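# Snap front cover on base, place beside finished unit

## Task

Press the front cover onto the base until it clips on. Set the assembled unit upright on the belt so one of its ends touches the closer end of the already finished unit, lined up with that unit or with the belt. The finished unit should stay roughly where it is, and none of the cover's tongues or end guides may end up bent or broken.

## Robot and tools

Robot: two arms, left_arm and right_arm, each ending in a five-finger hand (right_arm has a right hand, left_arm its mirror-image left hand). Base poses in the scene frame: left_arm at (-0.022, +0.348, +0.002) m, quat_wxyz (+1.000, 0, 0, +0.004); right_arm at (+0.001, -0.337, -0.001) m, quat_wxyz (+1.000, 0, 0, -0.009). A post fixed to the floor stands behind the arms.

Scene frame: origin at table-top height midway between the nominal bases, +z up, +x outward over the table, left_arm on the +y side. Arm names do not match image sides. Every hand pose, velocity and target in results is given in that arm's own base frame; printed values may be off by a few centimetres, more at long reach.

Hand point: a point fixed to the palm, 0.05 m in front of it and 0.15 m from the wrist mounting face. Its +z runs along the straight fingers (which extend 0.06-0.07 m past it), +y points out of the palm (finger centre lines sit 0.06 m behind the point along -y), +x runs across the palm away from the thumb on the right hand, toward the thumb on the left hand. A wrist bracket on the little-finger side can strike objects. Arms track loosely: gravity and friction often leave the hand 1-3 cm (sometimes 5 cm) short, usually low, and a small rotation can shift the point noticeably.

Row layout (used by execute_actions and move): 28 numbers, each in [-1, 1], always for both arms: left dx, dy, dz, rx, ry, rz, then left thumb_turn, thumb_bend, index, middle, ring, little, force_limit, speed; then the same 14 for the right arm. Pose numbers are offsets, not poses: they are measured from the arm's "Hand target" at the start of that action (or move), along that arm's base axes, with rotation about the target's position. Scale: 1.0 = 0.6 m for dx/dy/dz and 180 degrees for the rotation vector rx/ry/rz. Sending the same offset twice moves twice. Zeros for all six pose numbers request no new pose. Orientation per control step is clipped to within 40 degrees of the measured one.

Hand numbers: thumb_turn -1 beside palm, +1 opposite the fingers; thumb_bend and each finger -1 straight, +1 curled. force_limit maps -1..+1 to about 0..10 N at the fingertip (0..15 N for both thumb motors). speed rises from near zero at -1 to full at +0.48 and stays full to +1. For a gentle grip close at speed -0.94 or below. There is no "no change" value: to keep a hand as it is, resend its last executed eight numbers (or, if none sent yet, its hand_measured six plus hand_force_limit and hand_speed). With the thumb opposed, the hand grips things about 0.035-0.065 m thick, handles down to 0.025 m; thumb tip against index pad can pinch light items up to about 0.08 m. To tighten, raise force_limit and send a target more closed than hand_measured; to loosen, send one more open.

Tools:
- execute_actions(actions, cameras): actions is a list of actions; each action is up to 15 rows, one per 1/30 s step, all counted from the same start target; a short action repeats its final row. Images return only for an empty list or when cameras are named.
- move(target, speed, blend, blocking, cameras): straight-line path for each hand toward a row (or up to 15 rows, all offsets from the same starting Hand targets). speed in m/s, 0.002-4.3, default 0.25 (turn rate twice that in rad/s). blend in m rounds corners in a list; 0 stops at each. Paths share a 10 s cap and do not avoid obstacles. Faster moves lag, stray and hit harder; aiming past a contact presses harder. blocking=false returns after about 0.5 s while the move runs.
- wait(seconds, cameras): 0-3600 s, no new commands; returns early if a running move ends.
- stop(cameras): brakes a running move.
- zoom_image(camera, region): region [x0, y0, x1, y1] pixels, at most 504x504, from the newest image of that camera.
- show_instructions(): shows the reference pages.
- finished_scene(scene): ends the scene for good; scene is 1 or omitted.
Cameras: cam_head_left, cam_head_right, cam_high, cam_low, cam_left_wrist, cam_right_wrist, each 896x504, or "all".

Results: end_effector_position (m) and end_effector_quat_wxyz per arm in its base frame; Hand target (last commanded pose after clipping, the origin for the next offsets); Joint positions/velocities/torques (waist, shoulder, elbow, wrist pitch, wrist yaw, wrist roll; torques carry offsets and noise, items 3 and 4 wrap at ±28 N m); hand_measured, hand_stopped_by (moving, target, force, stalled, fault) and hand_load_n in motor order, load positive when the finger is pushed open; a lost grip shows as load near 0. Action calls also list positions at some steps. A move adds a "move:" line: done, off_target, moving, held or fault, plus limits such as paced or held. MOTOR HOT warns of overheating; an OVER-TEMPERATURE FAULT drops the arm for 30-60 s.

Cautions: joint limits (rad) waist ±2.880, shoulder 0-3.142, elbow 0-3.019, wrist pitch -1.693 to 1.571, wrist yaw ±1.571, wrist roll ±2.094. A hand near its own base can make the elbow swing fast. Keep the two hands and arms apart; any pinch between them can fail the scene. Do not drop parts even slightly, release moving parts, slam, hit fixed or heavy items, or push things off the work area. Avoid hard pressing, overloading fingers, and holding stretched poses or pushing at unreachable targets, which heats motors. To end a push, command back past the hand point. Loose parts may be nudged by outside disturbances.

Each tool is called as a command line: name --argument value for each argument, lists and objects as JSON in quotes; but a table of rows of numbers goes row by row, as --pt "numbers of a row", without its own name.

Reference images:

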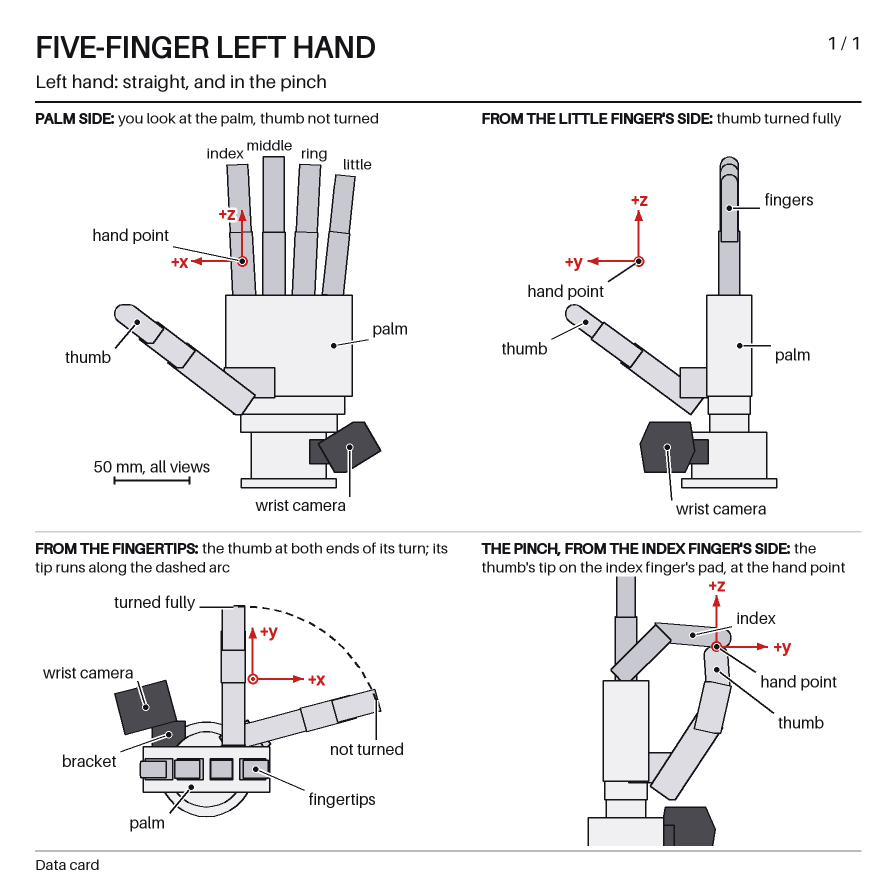

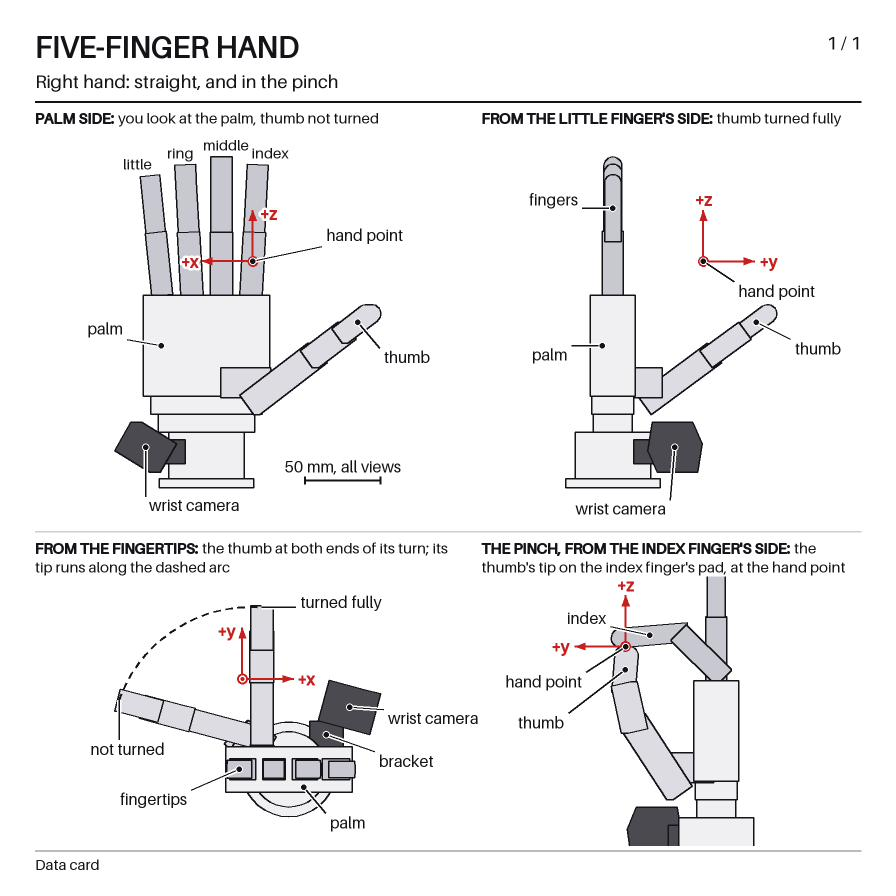

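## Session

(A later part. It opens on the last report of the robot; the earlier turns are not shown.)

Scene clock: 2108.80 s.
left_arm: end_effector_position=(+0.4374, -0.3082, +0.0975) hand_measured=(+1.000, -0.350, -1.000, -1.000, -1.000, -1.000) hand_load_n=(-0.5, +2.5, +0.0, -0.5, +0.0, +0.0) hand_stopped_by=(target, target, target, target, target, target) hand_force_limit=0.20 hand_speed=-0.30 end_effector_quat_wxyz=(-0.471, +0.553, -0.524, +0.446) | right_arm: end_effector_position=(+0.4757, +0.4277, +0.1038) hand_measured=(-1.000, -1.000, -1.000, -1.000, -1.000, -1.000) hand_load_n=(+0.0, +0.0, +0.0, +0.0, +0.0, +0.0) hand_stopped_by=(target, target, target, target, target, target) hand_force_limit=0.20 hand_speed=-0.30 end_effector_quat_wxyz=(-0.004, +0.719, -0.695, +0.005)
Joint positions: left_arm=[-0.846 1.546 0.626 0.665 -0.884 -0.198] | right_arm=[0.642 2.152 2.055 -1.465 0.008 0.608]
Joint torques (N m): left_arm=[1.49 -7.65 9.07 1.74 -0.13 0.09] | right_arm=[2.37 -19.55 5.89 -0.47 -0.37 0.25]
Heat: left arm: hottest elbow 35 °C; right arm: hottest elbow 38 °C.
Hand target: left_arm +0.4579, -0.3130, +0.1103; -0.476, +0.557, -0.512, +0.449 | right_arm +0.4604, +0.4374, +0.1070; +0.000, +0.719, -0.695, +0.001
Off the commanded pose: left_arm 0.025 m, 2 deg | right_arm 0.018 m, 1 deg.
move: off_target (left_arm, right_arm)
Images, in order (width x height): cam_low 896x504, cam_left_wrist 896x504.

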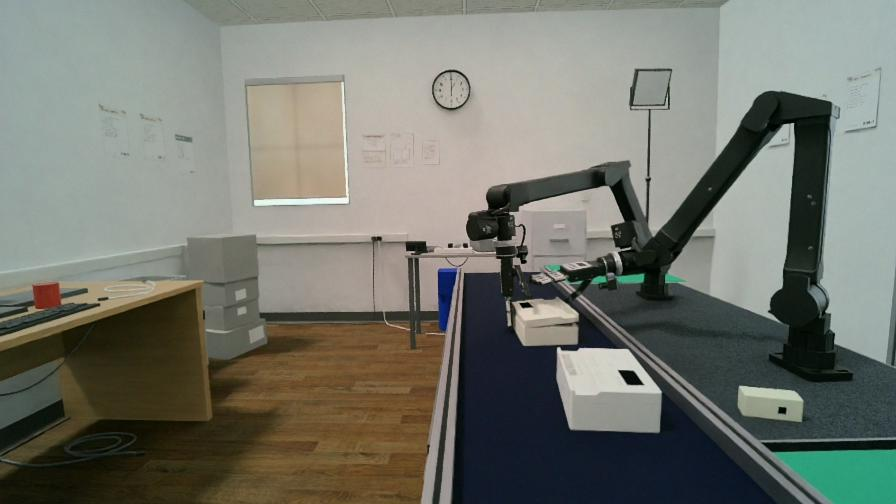

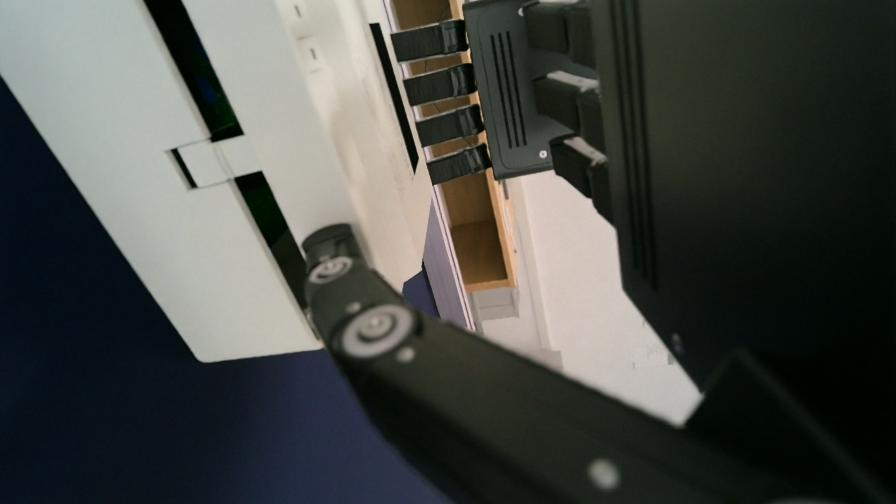

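move --target '[0.015,0.0,0.003,0,0,0,1,-0.35,-1,-1,-1,-1,0.2,-0.3,-0.01,0,0,0,0,0,-1,-1,-1,-1,-1,-1,0.2,-0.3]' --speed 0.04 --cameras '["cam_left_wrist","cam_low"]'

zoom_image --camera "cam_low" --region '[495, 290, 555, 345]'

zoom_image --camera "cam_left_wrist" --region '[160, 110, 310, 210]'

Scene clock: 2111.30 s.
left_arm: end_effector_position=(+0.4410, -0.3098, +0.0976) hand_measured=(+1.000, -0.350, -1.000, -1.000, -1.000, -1.000) hand_load_n=(-1.0, +3.5, +0.0, +0.0, +0.0, +0.0) hand_stopped_by=(target, target, target, target, target, target) hand_force_limit=0.20 hand_speed=-0.30 end_effector_quat_wxyz=(-0.469, +0.551, -0.528, +0.446) | right_arm: end_effector_position=(+0.4773, +0.4264, +0.1028) hand_measured=(-1.000, -1.000, -1.000, -1.000, -1.000, -1.000) hand_load_n=(+0.0, +0.0, +0.0, +0.0, +0.0, +0.0) hand_stopped_by=(target, target, target, target, target, target) hand_force_limit=0.20 hand_speed=-0.30 end_effector_quat_wxyz=(-0.010, +0.719, -0.695, +0.011)
Joint positions: left_arm=[-0.838 1.55 0.635 0.659 -0.868 -0.193] | right_arm=[0.642 2.14 2.035 -1.442 0.018 0.609]
Joint torques (N m): left_arm=[2.02 -7.59 9.61 1.65 -0.11 0.09] | right_arm=[2.84 -19.72 5.57 -0.98 -0.76 0.3]
Heat: left arm: hottest elbow 35 °C; right arm: hottest elbow 37 °C.
Hand target: left_arm +0.4669, -0.3129, +0.1119; -0.476, +0.557, -0.512, +0.449 | right_arm +0.4544, +0.4373, +0.1069; +0.000, +0.719, -0.695, +0.001
Off the commanded pose: left_arm 0.030 m, 2 deg | right_arm 0.026 m, 2 deg.
move: off_target (left_arm, right_arm)
Images, in order (width x height): cam_low 896x504, cam_left_wrist 896x504.

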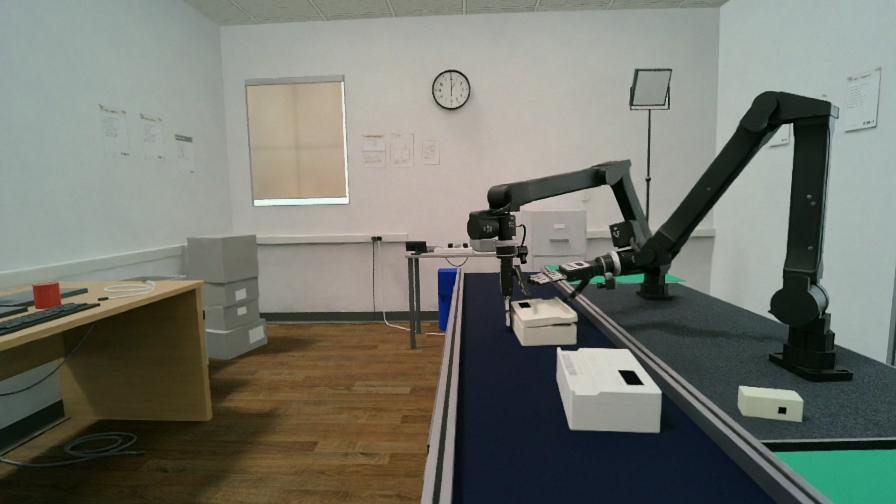

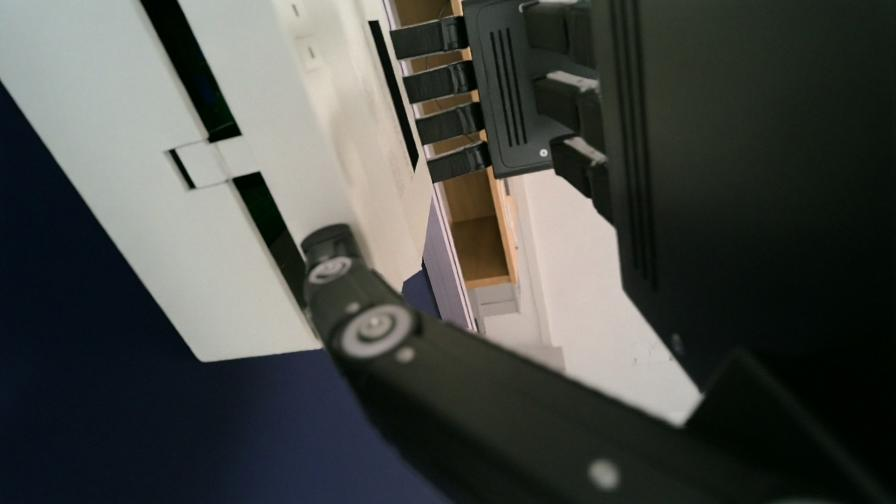

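Scaled by 8.400 from the camera's image (finer frame: 1280x720).

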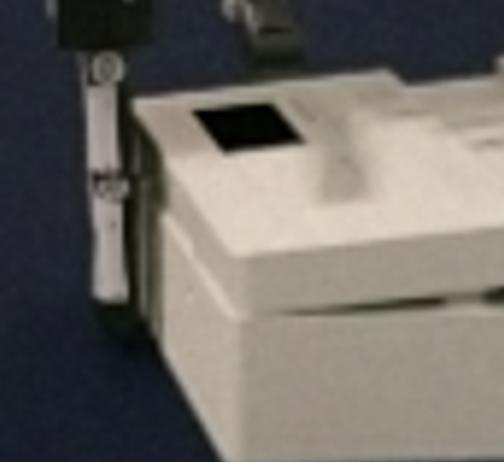

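Scaled by 3.360 from the camera's image (finer frame: 1280x720).

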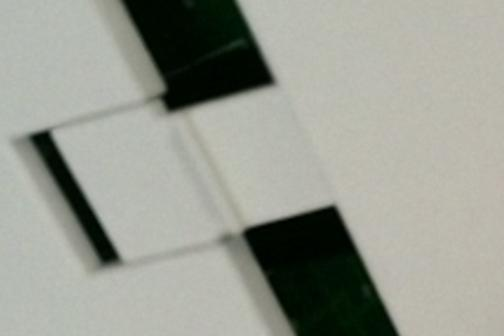

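move --pt "-0.04 0 0 0 0 0 1 -0.35 -1 -1 -1 -1 0.2 -0.3 0 0 0 0 0 0 -1 -1 -1 -1 -1 -1 0.2 -0.3" --pt "-0.04 0 0 0 0 0 1 -0.35 -1 -1 -1 -1 0.2 -0.3 0.12 0.0 0.04 0 0 -0.011 -1 -1 -1 -1 -1 -1 0.2 -0.3" --speed 0.06 --cameras '["cam_left_wrist","cam_right_wrist","cam_low"]'

zoom_image --camera "cam_low" --region '[495, 290, 555, 345]'

Scene clock: 2119.87 s.
left_arm: end_effector_position=(+0.4380, -0.3075, +0.0977) hand_measured=(+1.000, -0.350, -1.000, -1.000, -1.000, -1.000) hand_load_n=(+0.0, +0.5, +0.0, +0.0, +0.0, +0.0) hand_stopped_by=(target, target, target, target, target, target) hand_force_limit=0.20 hand_speed=-0.30 end_effector_quat_wxyz=(-0.478, +0.554, -0.523, +0.438) | right_arm: end_effector_position=(+0.5178, +0.4369, +0.1322) hand_measured=(-1.000, -1.000, -1.000, -1.000, -1.000, -1.000) hand_load_n=(+0.0, +0.0, +0.0, +0.0, +0.0, +0.0) hand_stopped_by=(target, target, target, target, target, target) hand_force_limit=0.20 hand_speed=-0.30 end_effector_quat_wxyz=(+0.002, +0.708, -0.706, +0.001)
Joint positions: left_arm=[-0.851 1.549 0.635 0.652 -0.906 -0.193] | right_arm=[0.614 2.31 2.405 -1.669 0.003 0.612]
Joint torques (N m): left_arm=[-0.44 -10.05 6.9 1.65 -0.31 -0.05] | right_arm=[-0.38 -18.32 10.28 -0.76 -0.19 0]
Heat: left arm: hottest elbow 35 °C; right arm: hottest elbow 37 °C.
Hand target: left_arm +0.4428, -0.3130, +0.1120; -0.476, +0.556, -0.512, +0.449 | right_arm +0.5265, +0.4374, +0.1308; +0.000, +0.707, -0.707, +0.001
Off the commanded pose: left_arm 0.016 m, 2 deg | right_arm 0.009 m, 0 deg.
move: off_target (left_arm)
Images, in order (width x height): cam_low 896x504, cam_left_wrist 896x504, cam_right_wrist 896x504.

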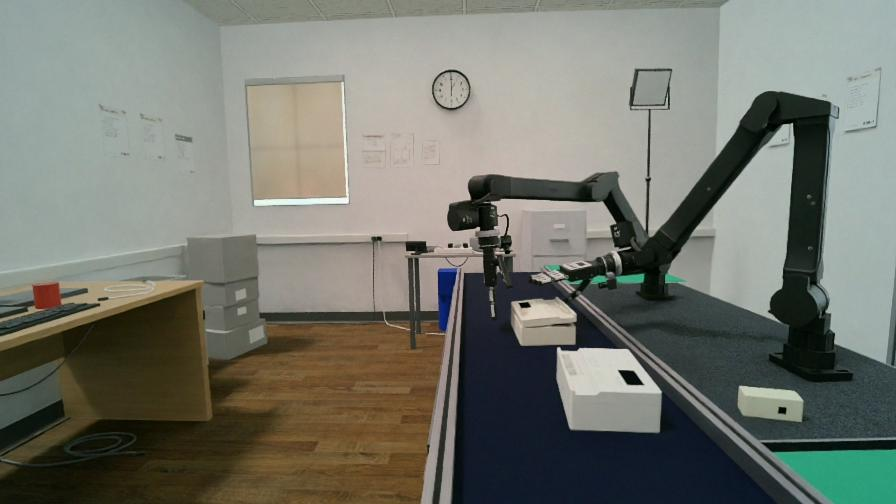

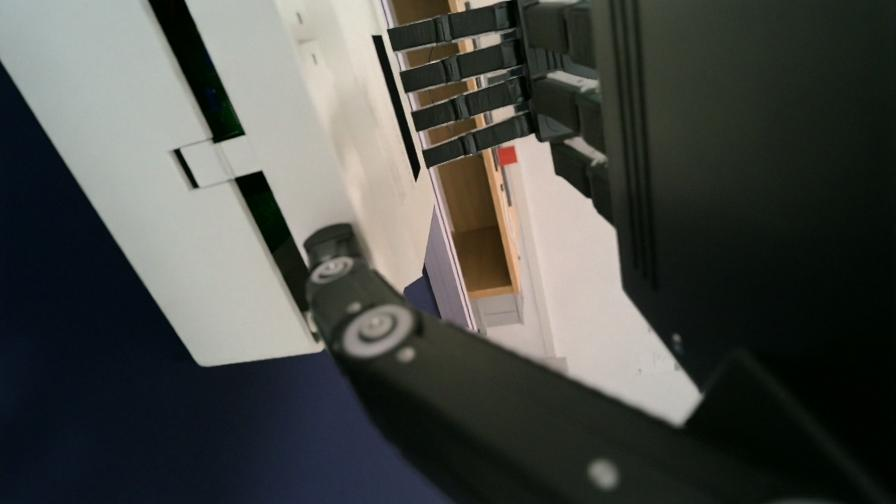

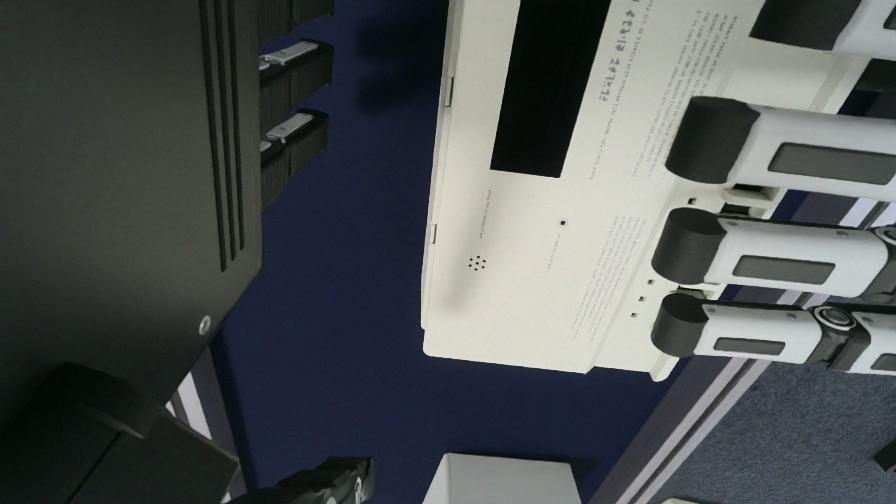

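Scaled by 8.400 from the camera's image (finer frame: 1280x720).

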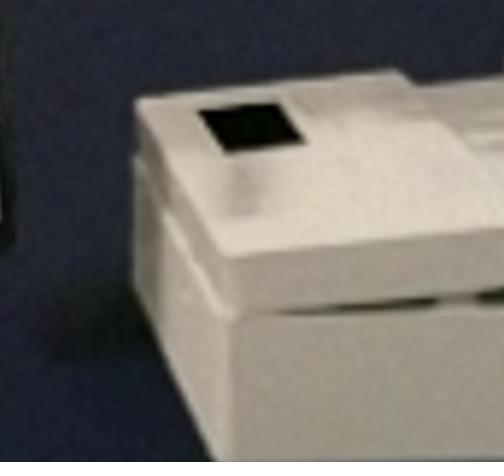

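zoom_image --camera "cam_right_wrist" --region '[410, 0, 490, 120]'

zoom_image --camera "cam_right_wrist" --region '[400, 210, 480, 370]'

Scaled by 4.200 from the camera's image (finer frame: 1280x720).

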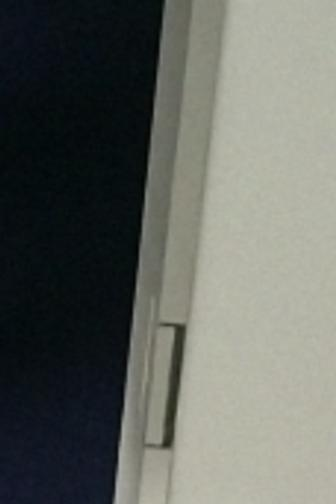

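Scaled by 3.150 from the camera's image (finer frame: 1280x720).

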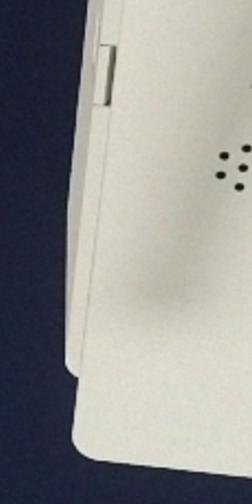

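move --target '[0,0,0,0,0,0,1,-0.35,-1,-1,-1,-1,0.2,-0.3,0.085,-0.03,-0.03,0,0,0,-1,-1,-1,-1,-1,-1,0.2,-0.3]' --speed 0.08 --cameras '["cam_right_wrist"]'

zoom_image --camera "cam_right_wrist" --region '[480, 0, 600, 120]'

Scene clock: 2164.17 s.
left_arm: end_effector_position=(+0.4380, -0.3075, +0.0977) hand_measured=(+1.000, -0.350, -1.000, -1.000, -1.000, -1.000) hand_load_n=(+0.0, +0.5, +0.0, +0.0, +0.0, +0.0) hand_stopped_by=(target, target, target, target, target, target) hand_force_limit=0.20 hand_speed=-0.30 end_effector_quat_wxyz=(-0.478, +0.554, -0.523, +0.438) | right_arm: end_effector_position=(+0.5710, +0.4189, +0.1133) hand_measured=(-1.000, -1.000, -1.000, -1.000, -1.000, -1.000) hand_load_n=(+0.0, +0.0, +0.0, +0.0, +0.0, +0.0) hand_stopped_by=(target, target, target, target, target, target) hand_force_limit=0.20 hand_speed=-0.30 end_effector_quat_wxyz=(-0.017, +0.701, -0.712, +0.004)
Joint positions: left_arm=[-0.851 1.549 0.635 0.652 -0.906 -0.193] | right_arm=[0.551 2.429 2.576 -1.683 0 0.567]
Joint torques (N m): left_arm=[0.03 -10.46 6.86 1.73 -0.32 -0.03] | right_arm=[-0.09 -19.43 10.37 -0.68 -0.21 -0.08]
Heat: left arm: hottest elbow 34 °C; right arm: hottest elbow 40 °C.
Hand target: left_arm +0.4428, -0.3130, +0.1120; -0.476, +0.556, -0.512, +0.449 | right_arm +0.5774, +0.4193, +0.1128; +0.000, +0.707, -0.707, +0.000
Off the commanded pose: left_arm 0.016 m, 2 deg | right_arm 0.006 m, 2 deg.
joint sent to its limit (right arm) — joint 4 (wrist pitch), lower limit. The joint targets still meet the commanded pose.
move: done

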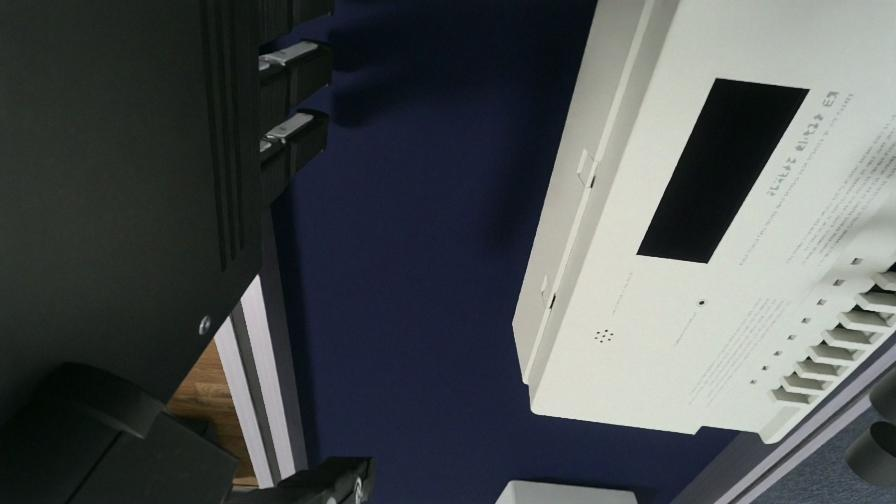

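Scaled by 4.200 from the camera's image (finer frame: 1280x720).

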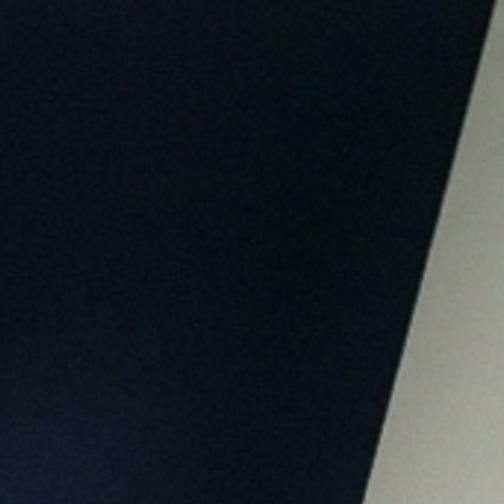

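Great view of the +x side.

zoom_image --camera "cam_right_wrist" --region '[560, 100, 680, 220]'

zoom_image --camera "cam_right_wrist" --region '[500, 250, 620, 420]'

Scaled by 4.200 from the camera's image (finer frame: 1280x720).

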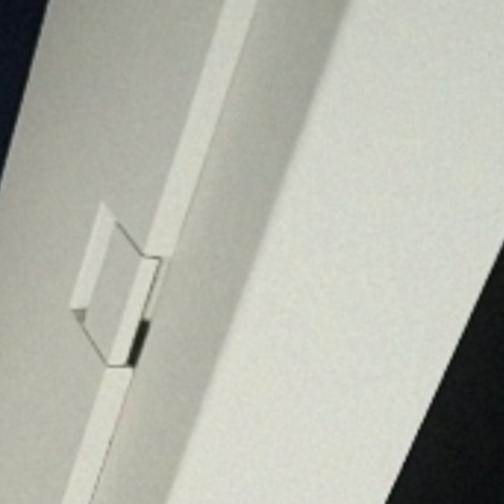

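Scaled by 2.965 from the camera's image (finer frame: 1280x720).

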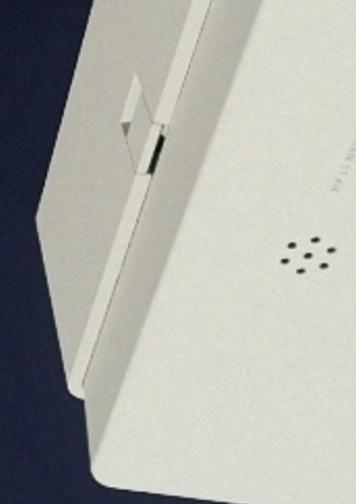

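zoom_image --camera "cam_right_wrist" --region '[572, 140, 612, 196]'

zoom_image --camera "cam_right_wrist" --region '[532, 270, 572, 326]'

Scaled by 9.000 from the camera's image (finer frame: 1280x720).

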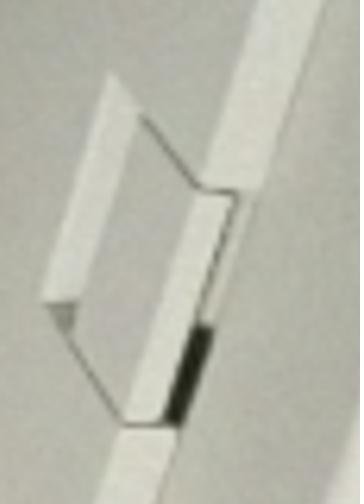

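Scaled by 9.000 from the camera's image (finer frame: 1280x720).

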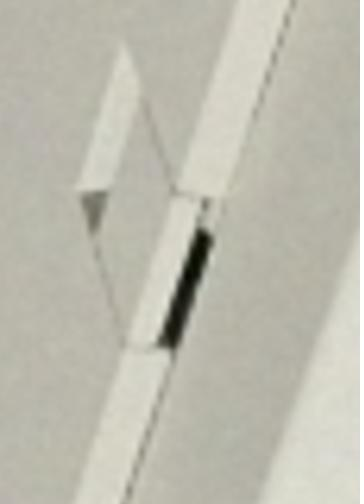

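zoom_image --camera "cam_right_wrist" --region '[510, 360, 560, 420]'

zoom_image --camera "cam_right_wrist" --region '[600, 0, 690, 100]'

Scaled by 8.400 from the camera's image (finer frame: 1280x720).

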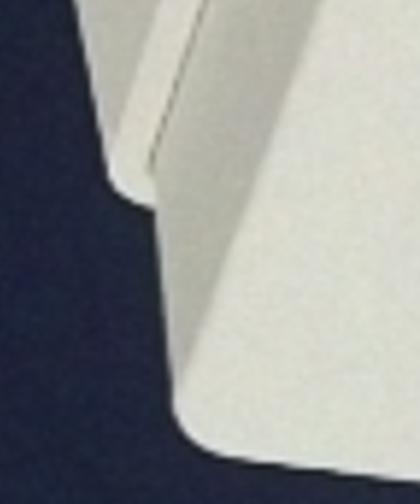

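Scaled by 5.040 from the camera's image (finer frame: 1280x720).

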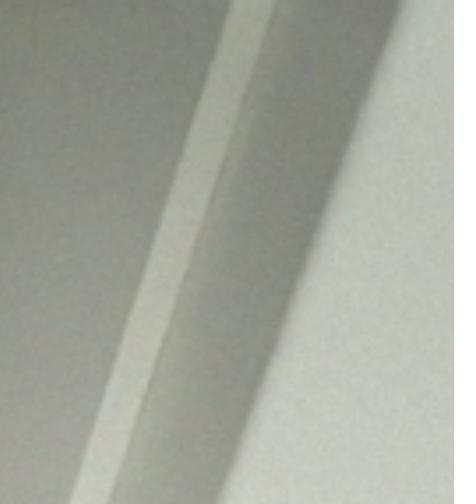

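move --pt "-0.015 0 0 0 0 0 1 -0.35 -1 -1 -1 -1 0.2 -0.3 0 0.107 -0.01 0 0 0 -1 -1 -1 -1 -1 -1 0.2 -0.3" --pt "-0.015 0.06 0 0 0 0 1 -0.35 -1 -1 -1 -1 0.2 -0.3 -0.12 0.107 -0.01 0 0 0 -1 -1 -1 -1 -1 -1 0.2 -0.3" --speed 0.07 --cameras '["cam_left_wrist","cam_right_wrist","cam_low"]'

zoom_image --camera "cam_low" --region '[490, 285, 590, 355]'

Scene clock: 2203.90 s.
left_arm: end_effector_position=(+0.4307, -0.2788, +0.1025) hand_measured=(+1.000, -0.350, -1.000, -1.000, -1.000, -1.000) hand_load_n=(+0.0, +0.0, +0.0, +0.0, +0.0, +0.0) hand_stopped_by=(target, target, target, target, target, target) hand_force_limit=0.20 hand_speed=-0.30 end_effector_quat_wxyz=(-0.474, +0.557, -0.521, +0.440) | right_arm: end_effector_position=(+0.5088, +0.4765, +0.1053) hand_measured=(-1.000, -1.000, -1.000, -1.000, -1.000, -1.000) hand_load_n=(+0.0, +0.0, +0.0, +0.0, +0.0, +0.0) hand_stopped_by=(target, target, target, target, target, target) hand_force_limit=0.20 hand_speed=-0.30 end_effector_quat_wxyz=(+0.006, +0.708, -0.706, +0.001)
Joint positions: left_arm=[-0.811 1.474 0.566 0.652 -0.866 -0.193] | right_arm=[0.666 2.395 2.489 -1.676 0.003 0.663]
Joint torques (N m): left_arm=[0.15 -8.82 5.42 2.84 -0.1 0.12] | right_arm=[1.08 -21.36 6.35 0.24 -0.17 0.18]
Heat: left arm: hottest elbow 34 °C; right arm: hottest elbow 39 °C.
Hand target: left_arm +0.4339, -0.2770, +0.1120; -0.476, +0.557, -0.512, +0.449 | right_arm +0.5055, +0.4834, +0.1068; +0.000, +0.707, -0.707, +0.001
Off the commanded pose: left_arm 0.010 m, 2 deg | right_arm 0.008 m, 1 deg.
move: done
Images, in order (width x height): cam_low 896x504, cam_left_wrist 896x504, cam_right_wrist 896x504.

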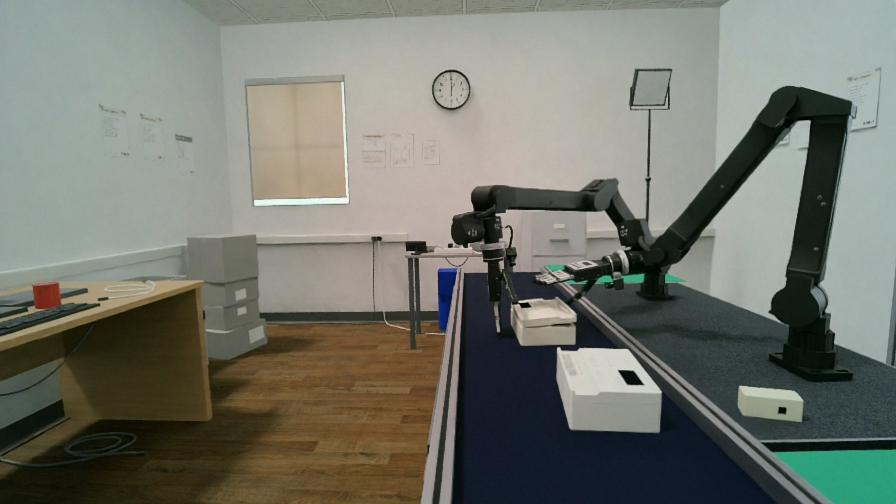

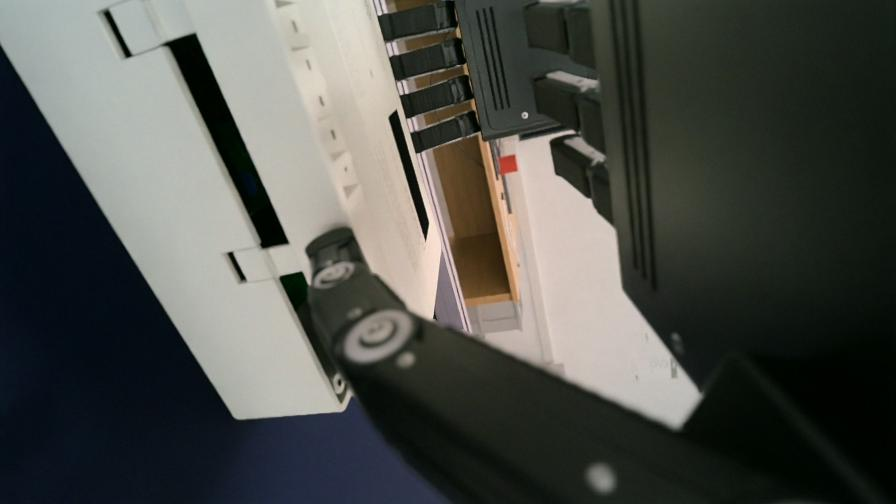

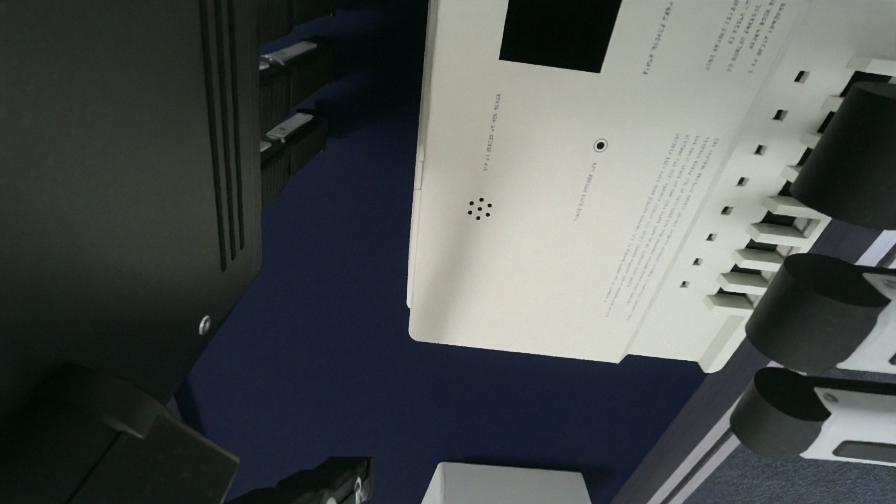

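Scaled by 5.040 from the camera's image (finer frame: 1280x720).

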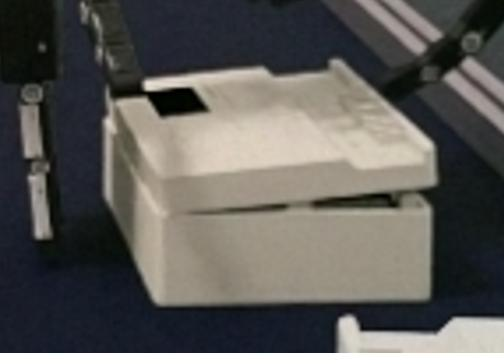

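move --target '[0.0,0.02,-0.008,0,0,0,1,-0.35,-1,-1,-1,-1,0.2,-0.3,-0.042,0,0,0,0,0,-1,-1,-1,-1,-1,-1,0.2,-0.3]' --speed 0.04 --cameras '["cam_left_wrist","cam_low"]'

zoom_image --camera "cam_low" --region '[490, 285, 590, 355]'

Scene clock: 2208.07 s.
left_arm: end_effector_position=(+0.4307, -0.2676, +0.0978) hand_measured=(+1.000, -0.350, -1.000, -1.000, -1.000, -1.000) hand_load_n=(+0.0, +0.0, +0.0, +0.0, +0.0, +0.0) hand_stopped_by=(target, target, target, target, target, target) hand_force_limit=0.20 hand_speed=-0.30 end_effector_quat_wxyz=(-0.472, +0.559, -0.520, +0.441) | right_arm: end_effector_position=(+0.4838, +0.4770, +0.1046) hand_measured=(-1.000, -1.000, -1.000, -1.000, -1.000, -1.000) hand_load_n=(+0.0, +0.0, +0.0, +0.0, +0.0, +0.0) hand_stopped_by=(target, target, target, target, target, target) hand_force_limit=0.20 hand_speed=-0.30 end_effector_quat_wxyz=(+0.007, +0.708, -0.706, +0.001)
Joint positions: left_arm=[-0.788 1.471 0.539 0.681 -0.843 -0.19] | right_arm=[0.689 2.303 2.318 -1.6 0.003 0.685]
Joint torques (N m): left_arm=[0.32 -8.7 5.44 2.89 -0.07 0.14] | right_arm=[1.08 -20.78 6.34 0.27 -0.17 0.17]
Heat: left arm: hottest elbow 34 °C; right arm: hottest elbow 39 °C.
Hand target: left_arm +0.4338, -0.2650, +0.1071; -0.476, +0.556, -0.512, +0.449 | right_arm +0.4803, +0.4835, +0.1068; +0.000, +0.707, -0.707, +0.001
Off the commanded pose: left_arm 0.010 m, 1 deg | right_arm 0.008 m, 1 deg.
move: done
Images, in order (width x height): cam_low 896x504, cam_left_wrist 896x504.

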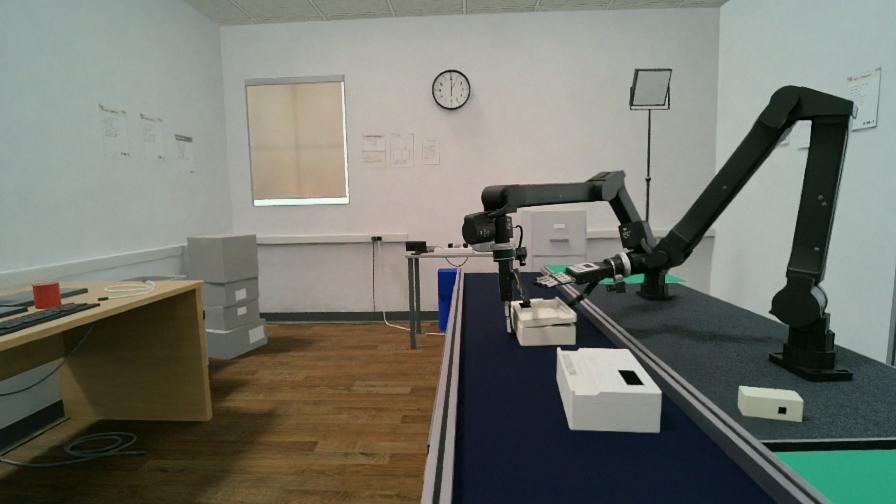

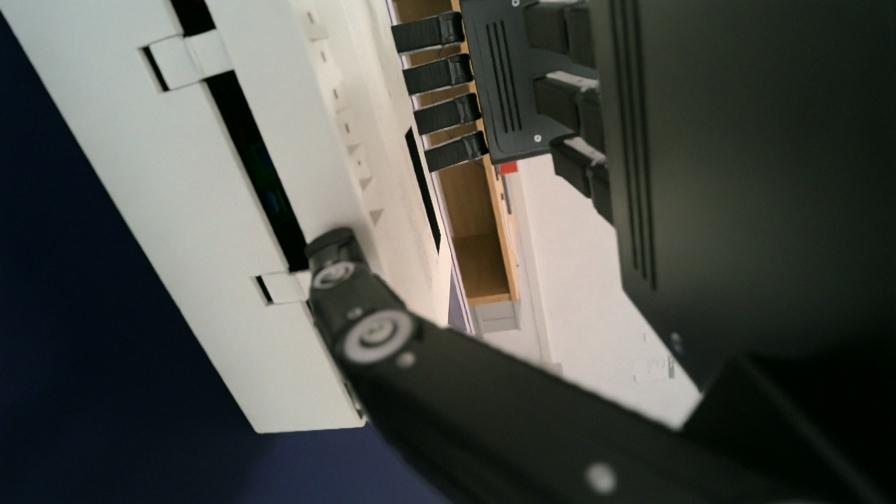

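Scaled by 5.040 from the camera's image (finer frame: 1280x720).

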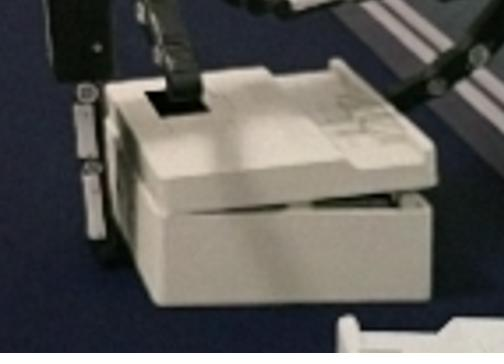

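zoom_image --camera "cam_left_wrist" --region '[130, 15, 240, 100]'

Scaled by 4.582 from the camera's image (finer frame: 1280x720).

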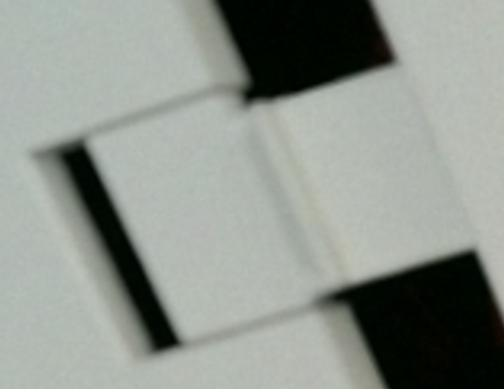

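zoom_image --camera "cam_low" --region '[545, 335, 675, 440]'

zoom_image --camera "cam_low" --region '[500, 300, 590, 355]'

Scaled by 3.877 from the camera's image (finer frame: 1280x720).

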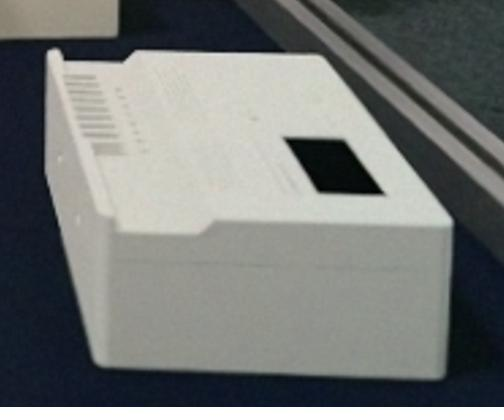

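Scaled by 5.600 from the camera's image (finer frame: 1280x720).

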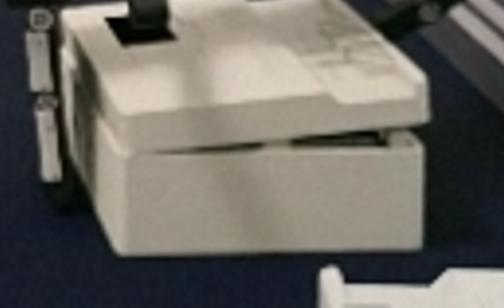

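move --pt "-0.06 0 0.02 0 0 0 1 -0.35 -1 -1 -1 -1 0.2 -0.3 0 0 0 0 0 0 -1 -1 -1 -1 -1 -1 0.2 -0.3" --pt "-0.13 0 0.08 0 0 0 1 -0.35 -1 -1 -1 -1 0.2 -0.3 0 0 0 0 0 0 -1 -1 -1 -1 -1 -1 0.2 -0.3" --speed 0.08 --blend '[0.01,0]' --cameras '["cam_left_wrist"]'

move --target '[0,0,0.03,0,0.139,0,-1,-1,-1,-1,-1,-1,0.2,-0.3,0,0,0,0,0,0,-1,-1,-1,-1,-1,-1,0.2,-0.3]' --speed 0.1 --cameras '["cam_left_wrist","cam_low","cam_high","cam_right_wrist"]'

Scene clock: 2270.07 s.
left_arm: end_effector_position=(+0.3582, -0.2637, +0.1548) hand_measured=(+1.000, -0.350, -1.000, -1.000, -1.000, -1.000) hand_load_n=(+0.0, +0.0, +0.0, +0.0, +0.0, +0.0) hand_stopped_by=(target, target, target, target, target, target) hand_force_limit=0.20 hand_speed=-0.30 end_effector_quat_wxyz=(-0.479, +0.554, -0.513, +0.447) | right_arm: end_effector_position=(+0.4839, +0.4770, +0.1046) hand_measured=(-1.000, -1.000, -1.000, -1.000, -1.000, -1.000) hand_load_n=(+0.0, +0.5, +0.0, +0.0, +0.0, +0.0) hand_stopped_by=(target, target, target, target, target, target) hand_force_limit=0.20 hand_speed=-0.30 end_effector_quat_wxyz=(+0.007, +0.708, -0.706, +0.001)
Joint positions: left_arm=[-0.958 1.166 0.474 0.423 -1.014 -0.233] | right_arm=[0.689 2.303 2.318 -1.6 0.003 0.685]
Joint torques (N m): left_arm=[-0.5 -4.95 6.65 1.47 -0.37 -0.12] | right_arm=[1.14 -20.78 6.34 0.25 -0.17 0.16]
Heat: left arm: hottest elbow 33 °C; right arm: hottest shoulder 37 °C.
Hand target: left_arm +0.3558, -0.2650, +0.1552; -0.476, +0.556, -0.512, +0.449 | right_arm +0.4803, +0.4835, +0.1068; +0.000, +0.707, -0.707, +0.001
Off the commanded pose: left_arm 0.003 m, 1 deg | right_arm 0.008 m, 1 deg.
move: done

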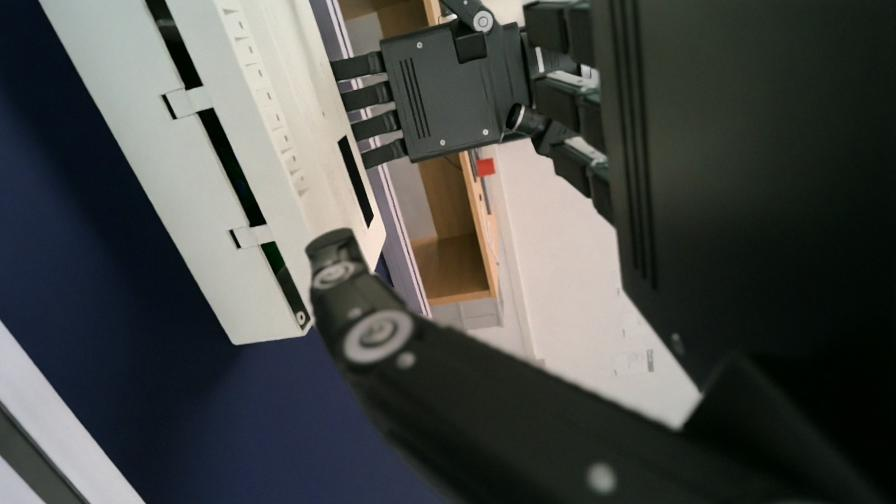

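Scene clock: 2272.83 s.
left_arm: end_effector_position=(+0.3439, -0.2553, +0.1539) hand_measured=(-1.000, -1.000, -1.000, -1.000, -1.000, -1.000) hand_load_n=(-0.5, +0.0, +0.0, +0.0, +0.0, +0.0) hand_stopped_by=(target, target, target, target, target, target) hand_force_limit=0.20 hand_speed=-0.30 end_effector_quat_wxyz=(-0.357, +0.632, -0.616, +0.304) | right_arm: end_effector_position=(+0.4839, +0.4770, +0.1046) hand_measured=(-1.000, -1.000, -1.000, -1.000, -1.000, -1.000) hand_load_n=(+0.0, +0.0, +0.0, +0.0, +0.0, +0.0) hand_stopped_by=(target, target, target, target, target, target) hand_force_limit=0.20 hand_speed=-0.30 end_effector_quat_wxyz=(+0.007, +0.708, -0.706, +0.001)
Joint positions: left_arm=[-0.838 1.112 0.763 -0.498 -0.727 -0.578] | right_arm=[0.689 2.303 2.318 -1.6 0.003 0.685]
Joint torques (N m): left_arm=[0.73 -4.13 11.08 1.32 -0.32 -0.14] | right_arm=[1.14 -20.78 6.32 0.24 -0.17 0.16]
Heat: left arm: hottest elbow 33 °C; right arm: hottest shoulder 37 °C.
Hand target: left_arm +0.3559, -0.2649, +0.1732; -0.354, +0.641, -0.603, +0.318 | right_arm +0.4803, +0.4835, +0.1068; +0.000, +0.707, -0.707, +0.001
Off the commanded pose: left_arm 0.025 m, 2 deg | right_arm 0.008 m, 1 deg.
move: off_target (left_arm)
Images, in order (width x height): cam_high 896x504, cam_low 896x504, cam_left_wrist 896x504, cam_right_wrist 896x504.

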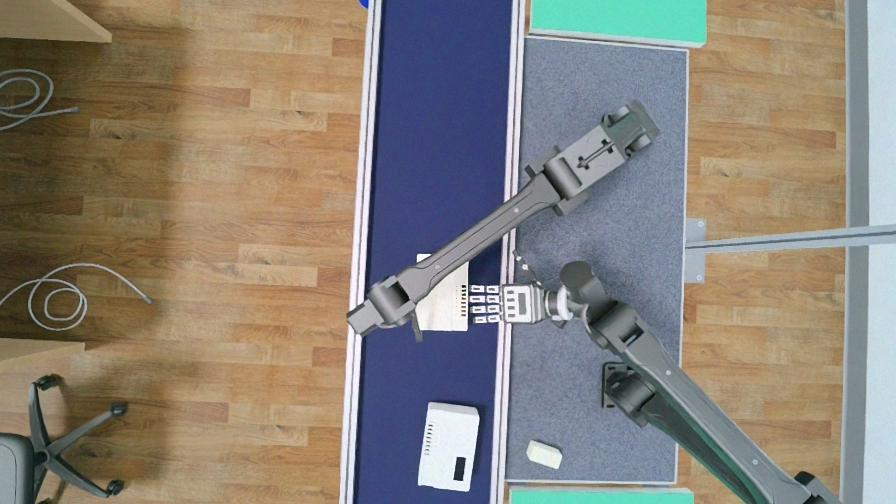

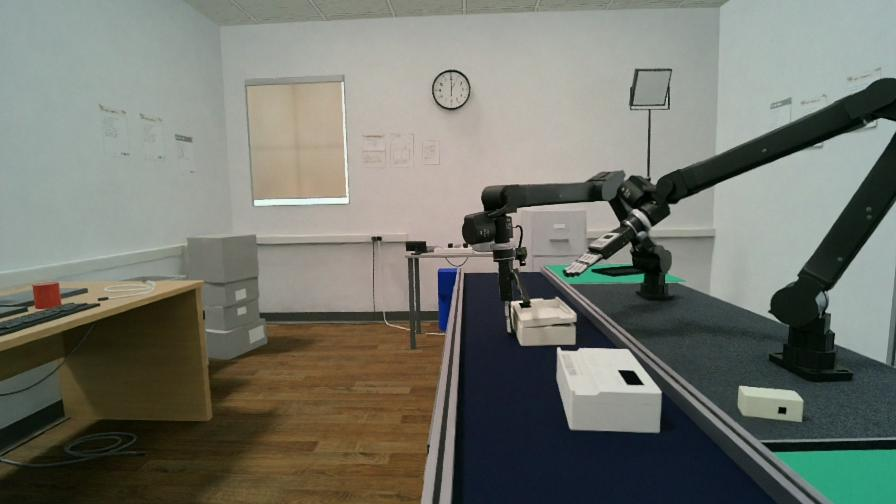

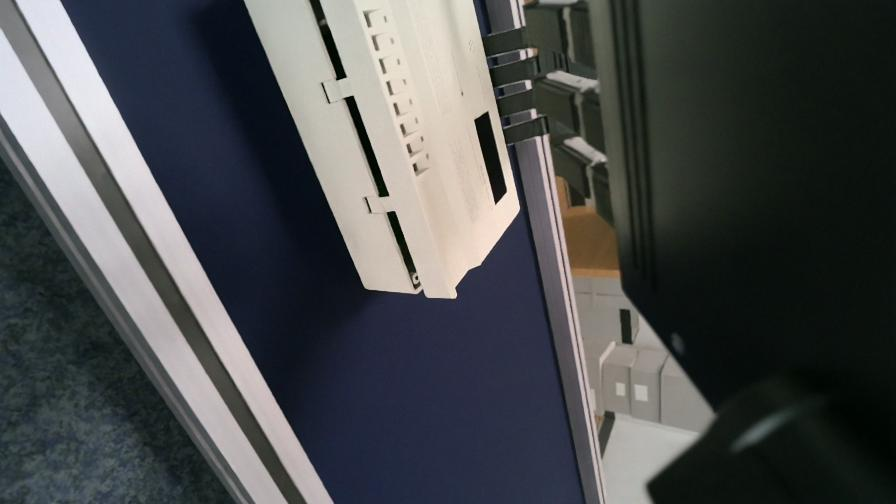

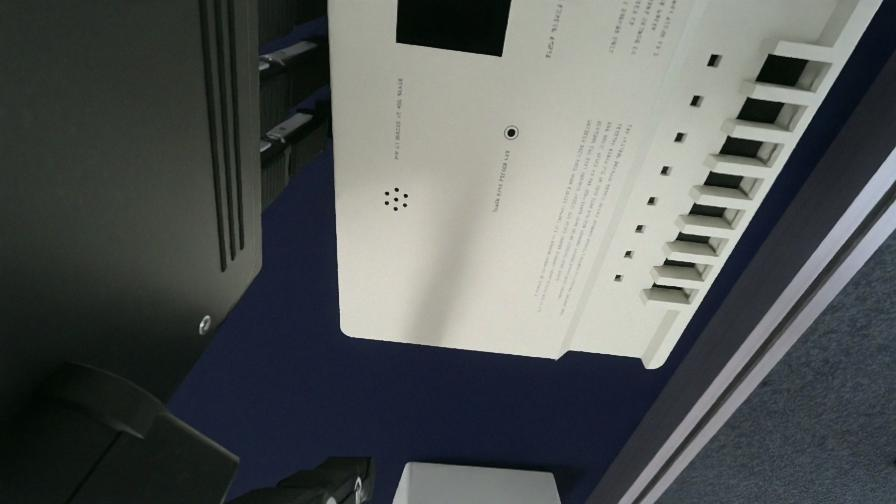

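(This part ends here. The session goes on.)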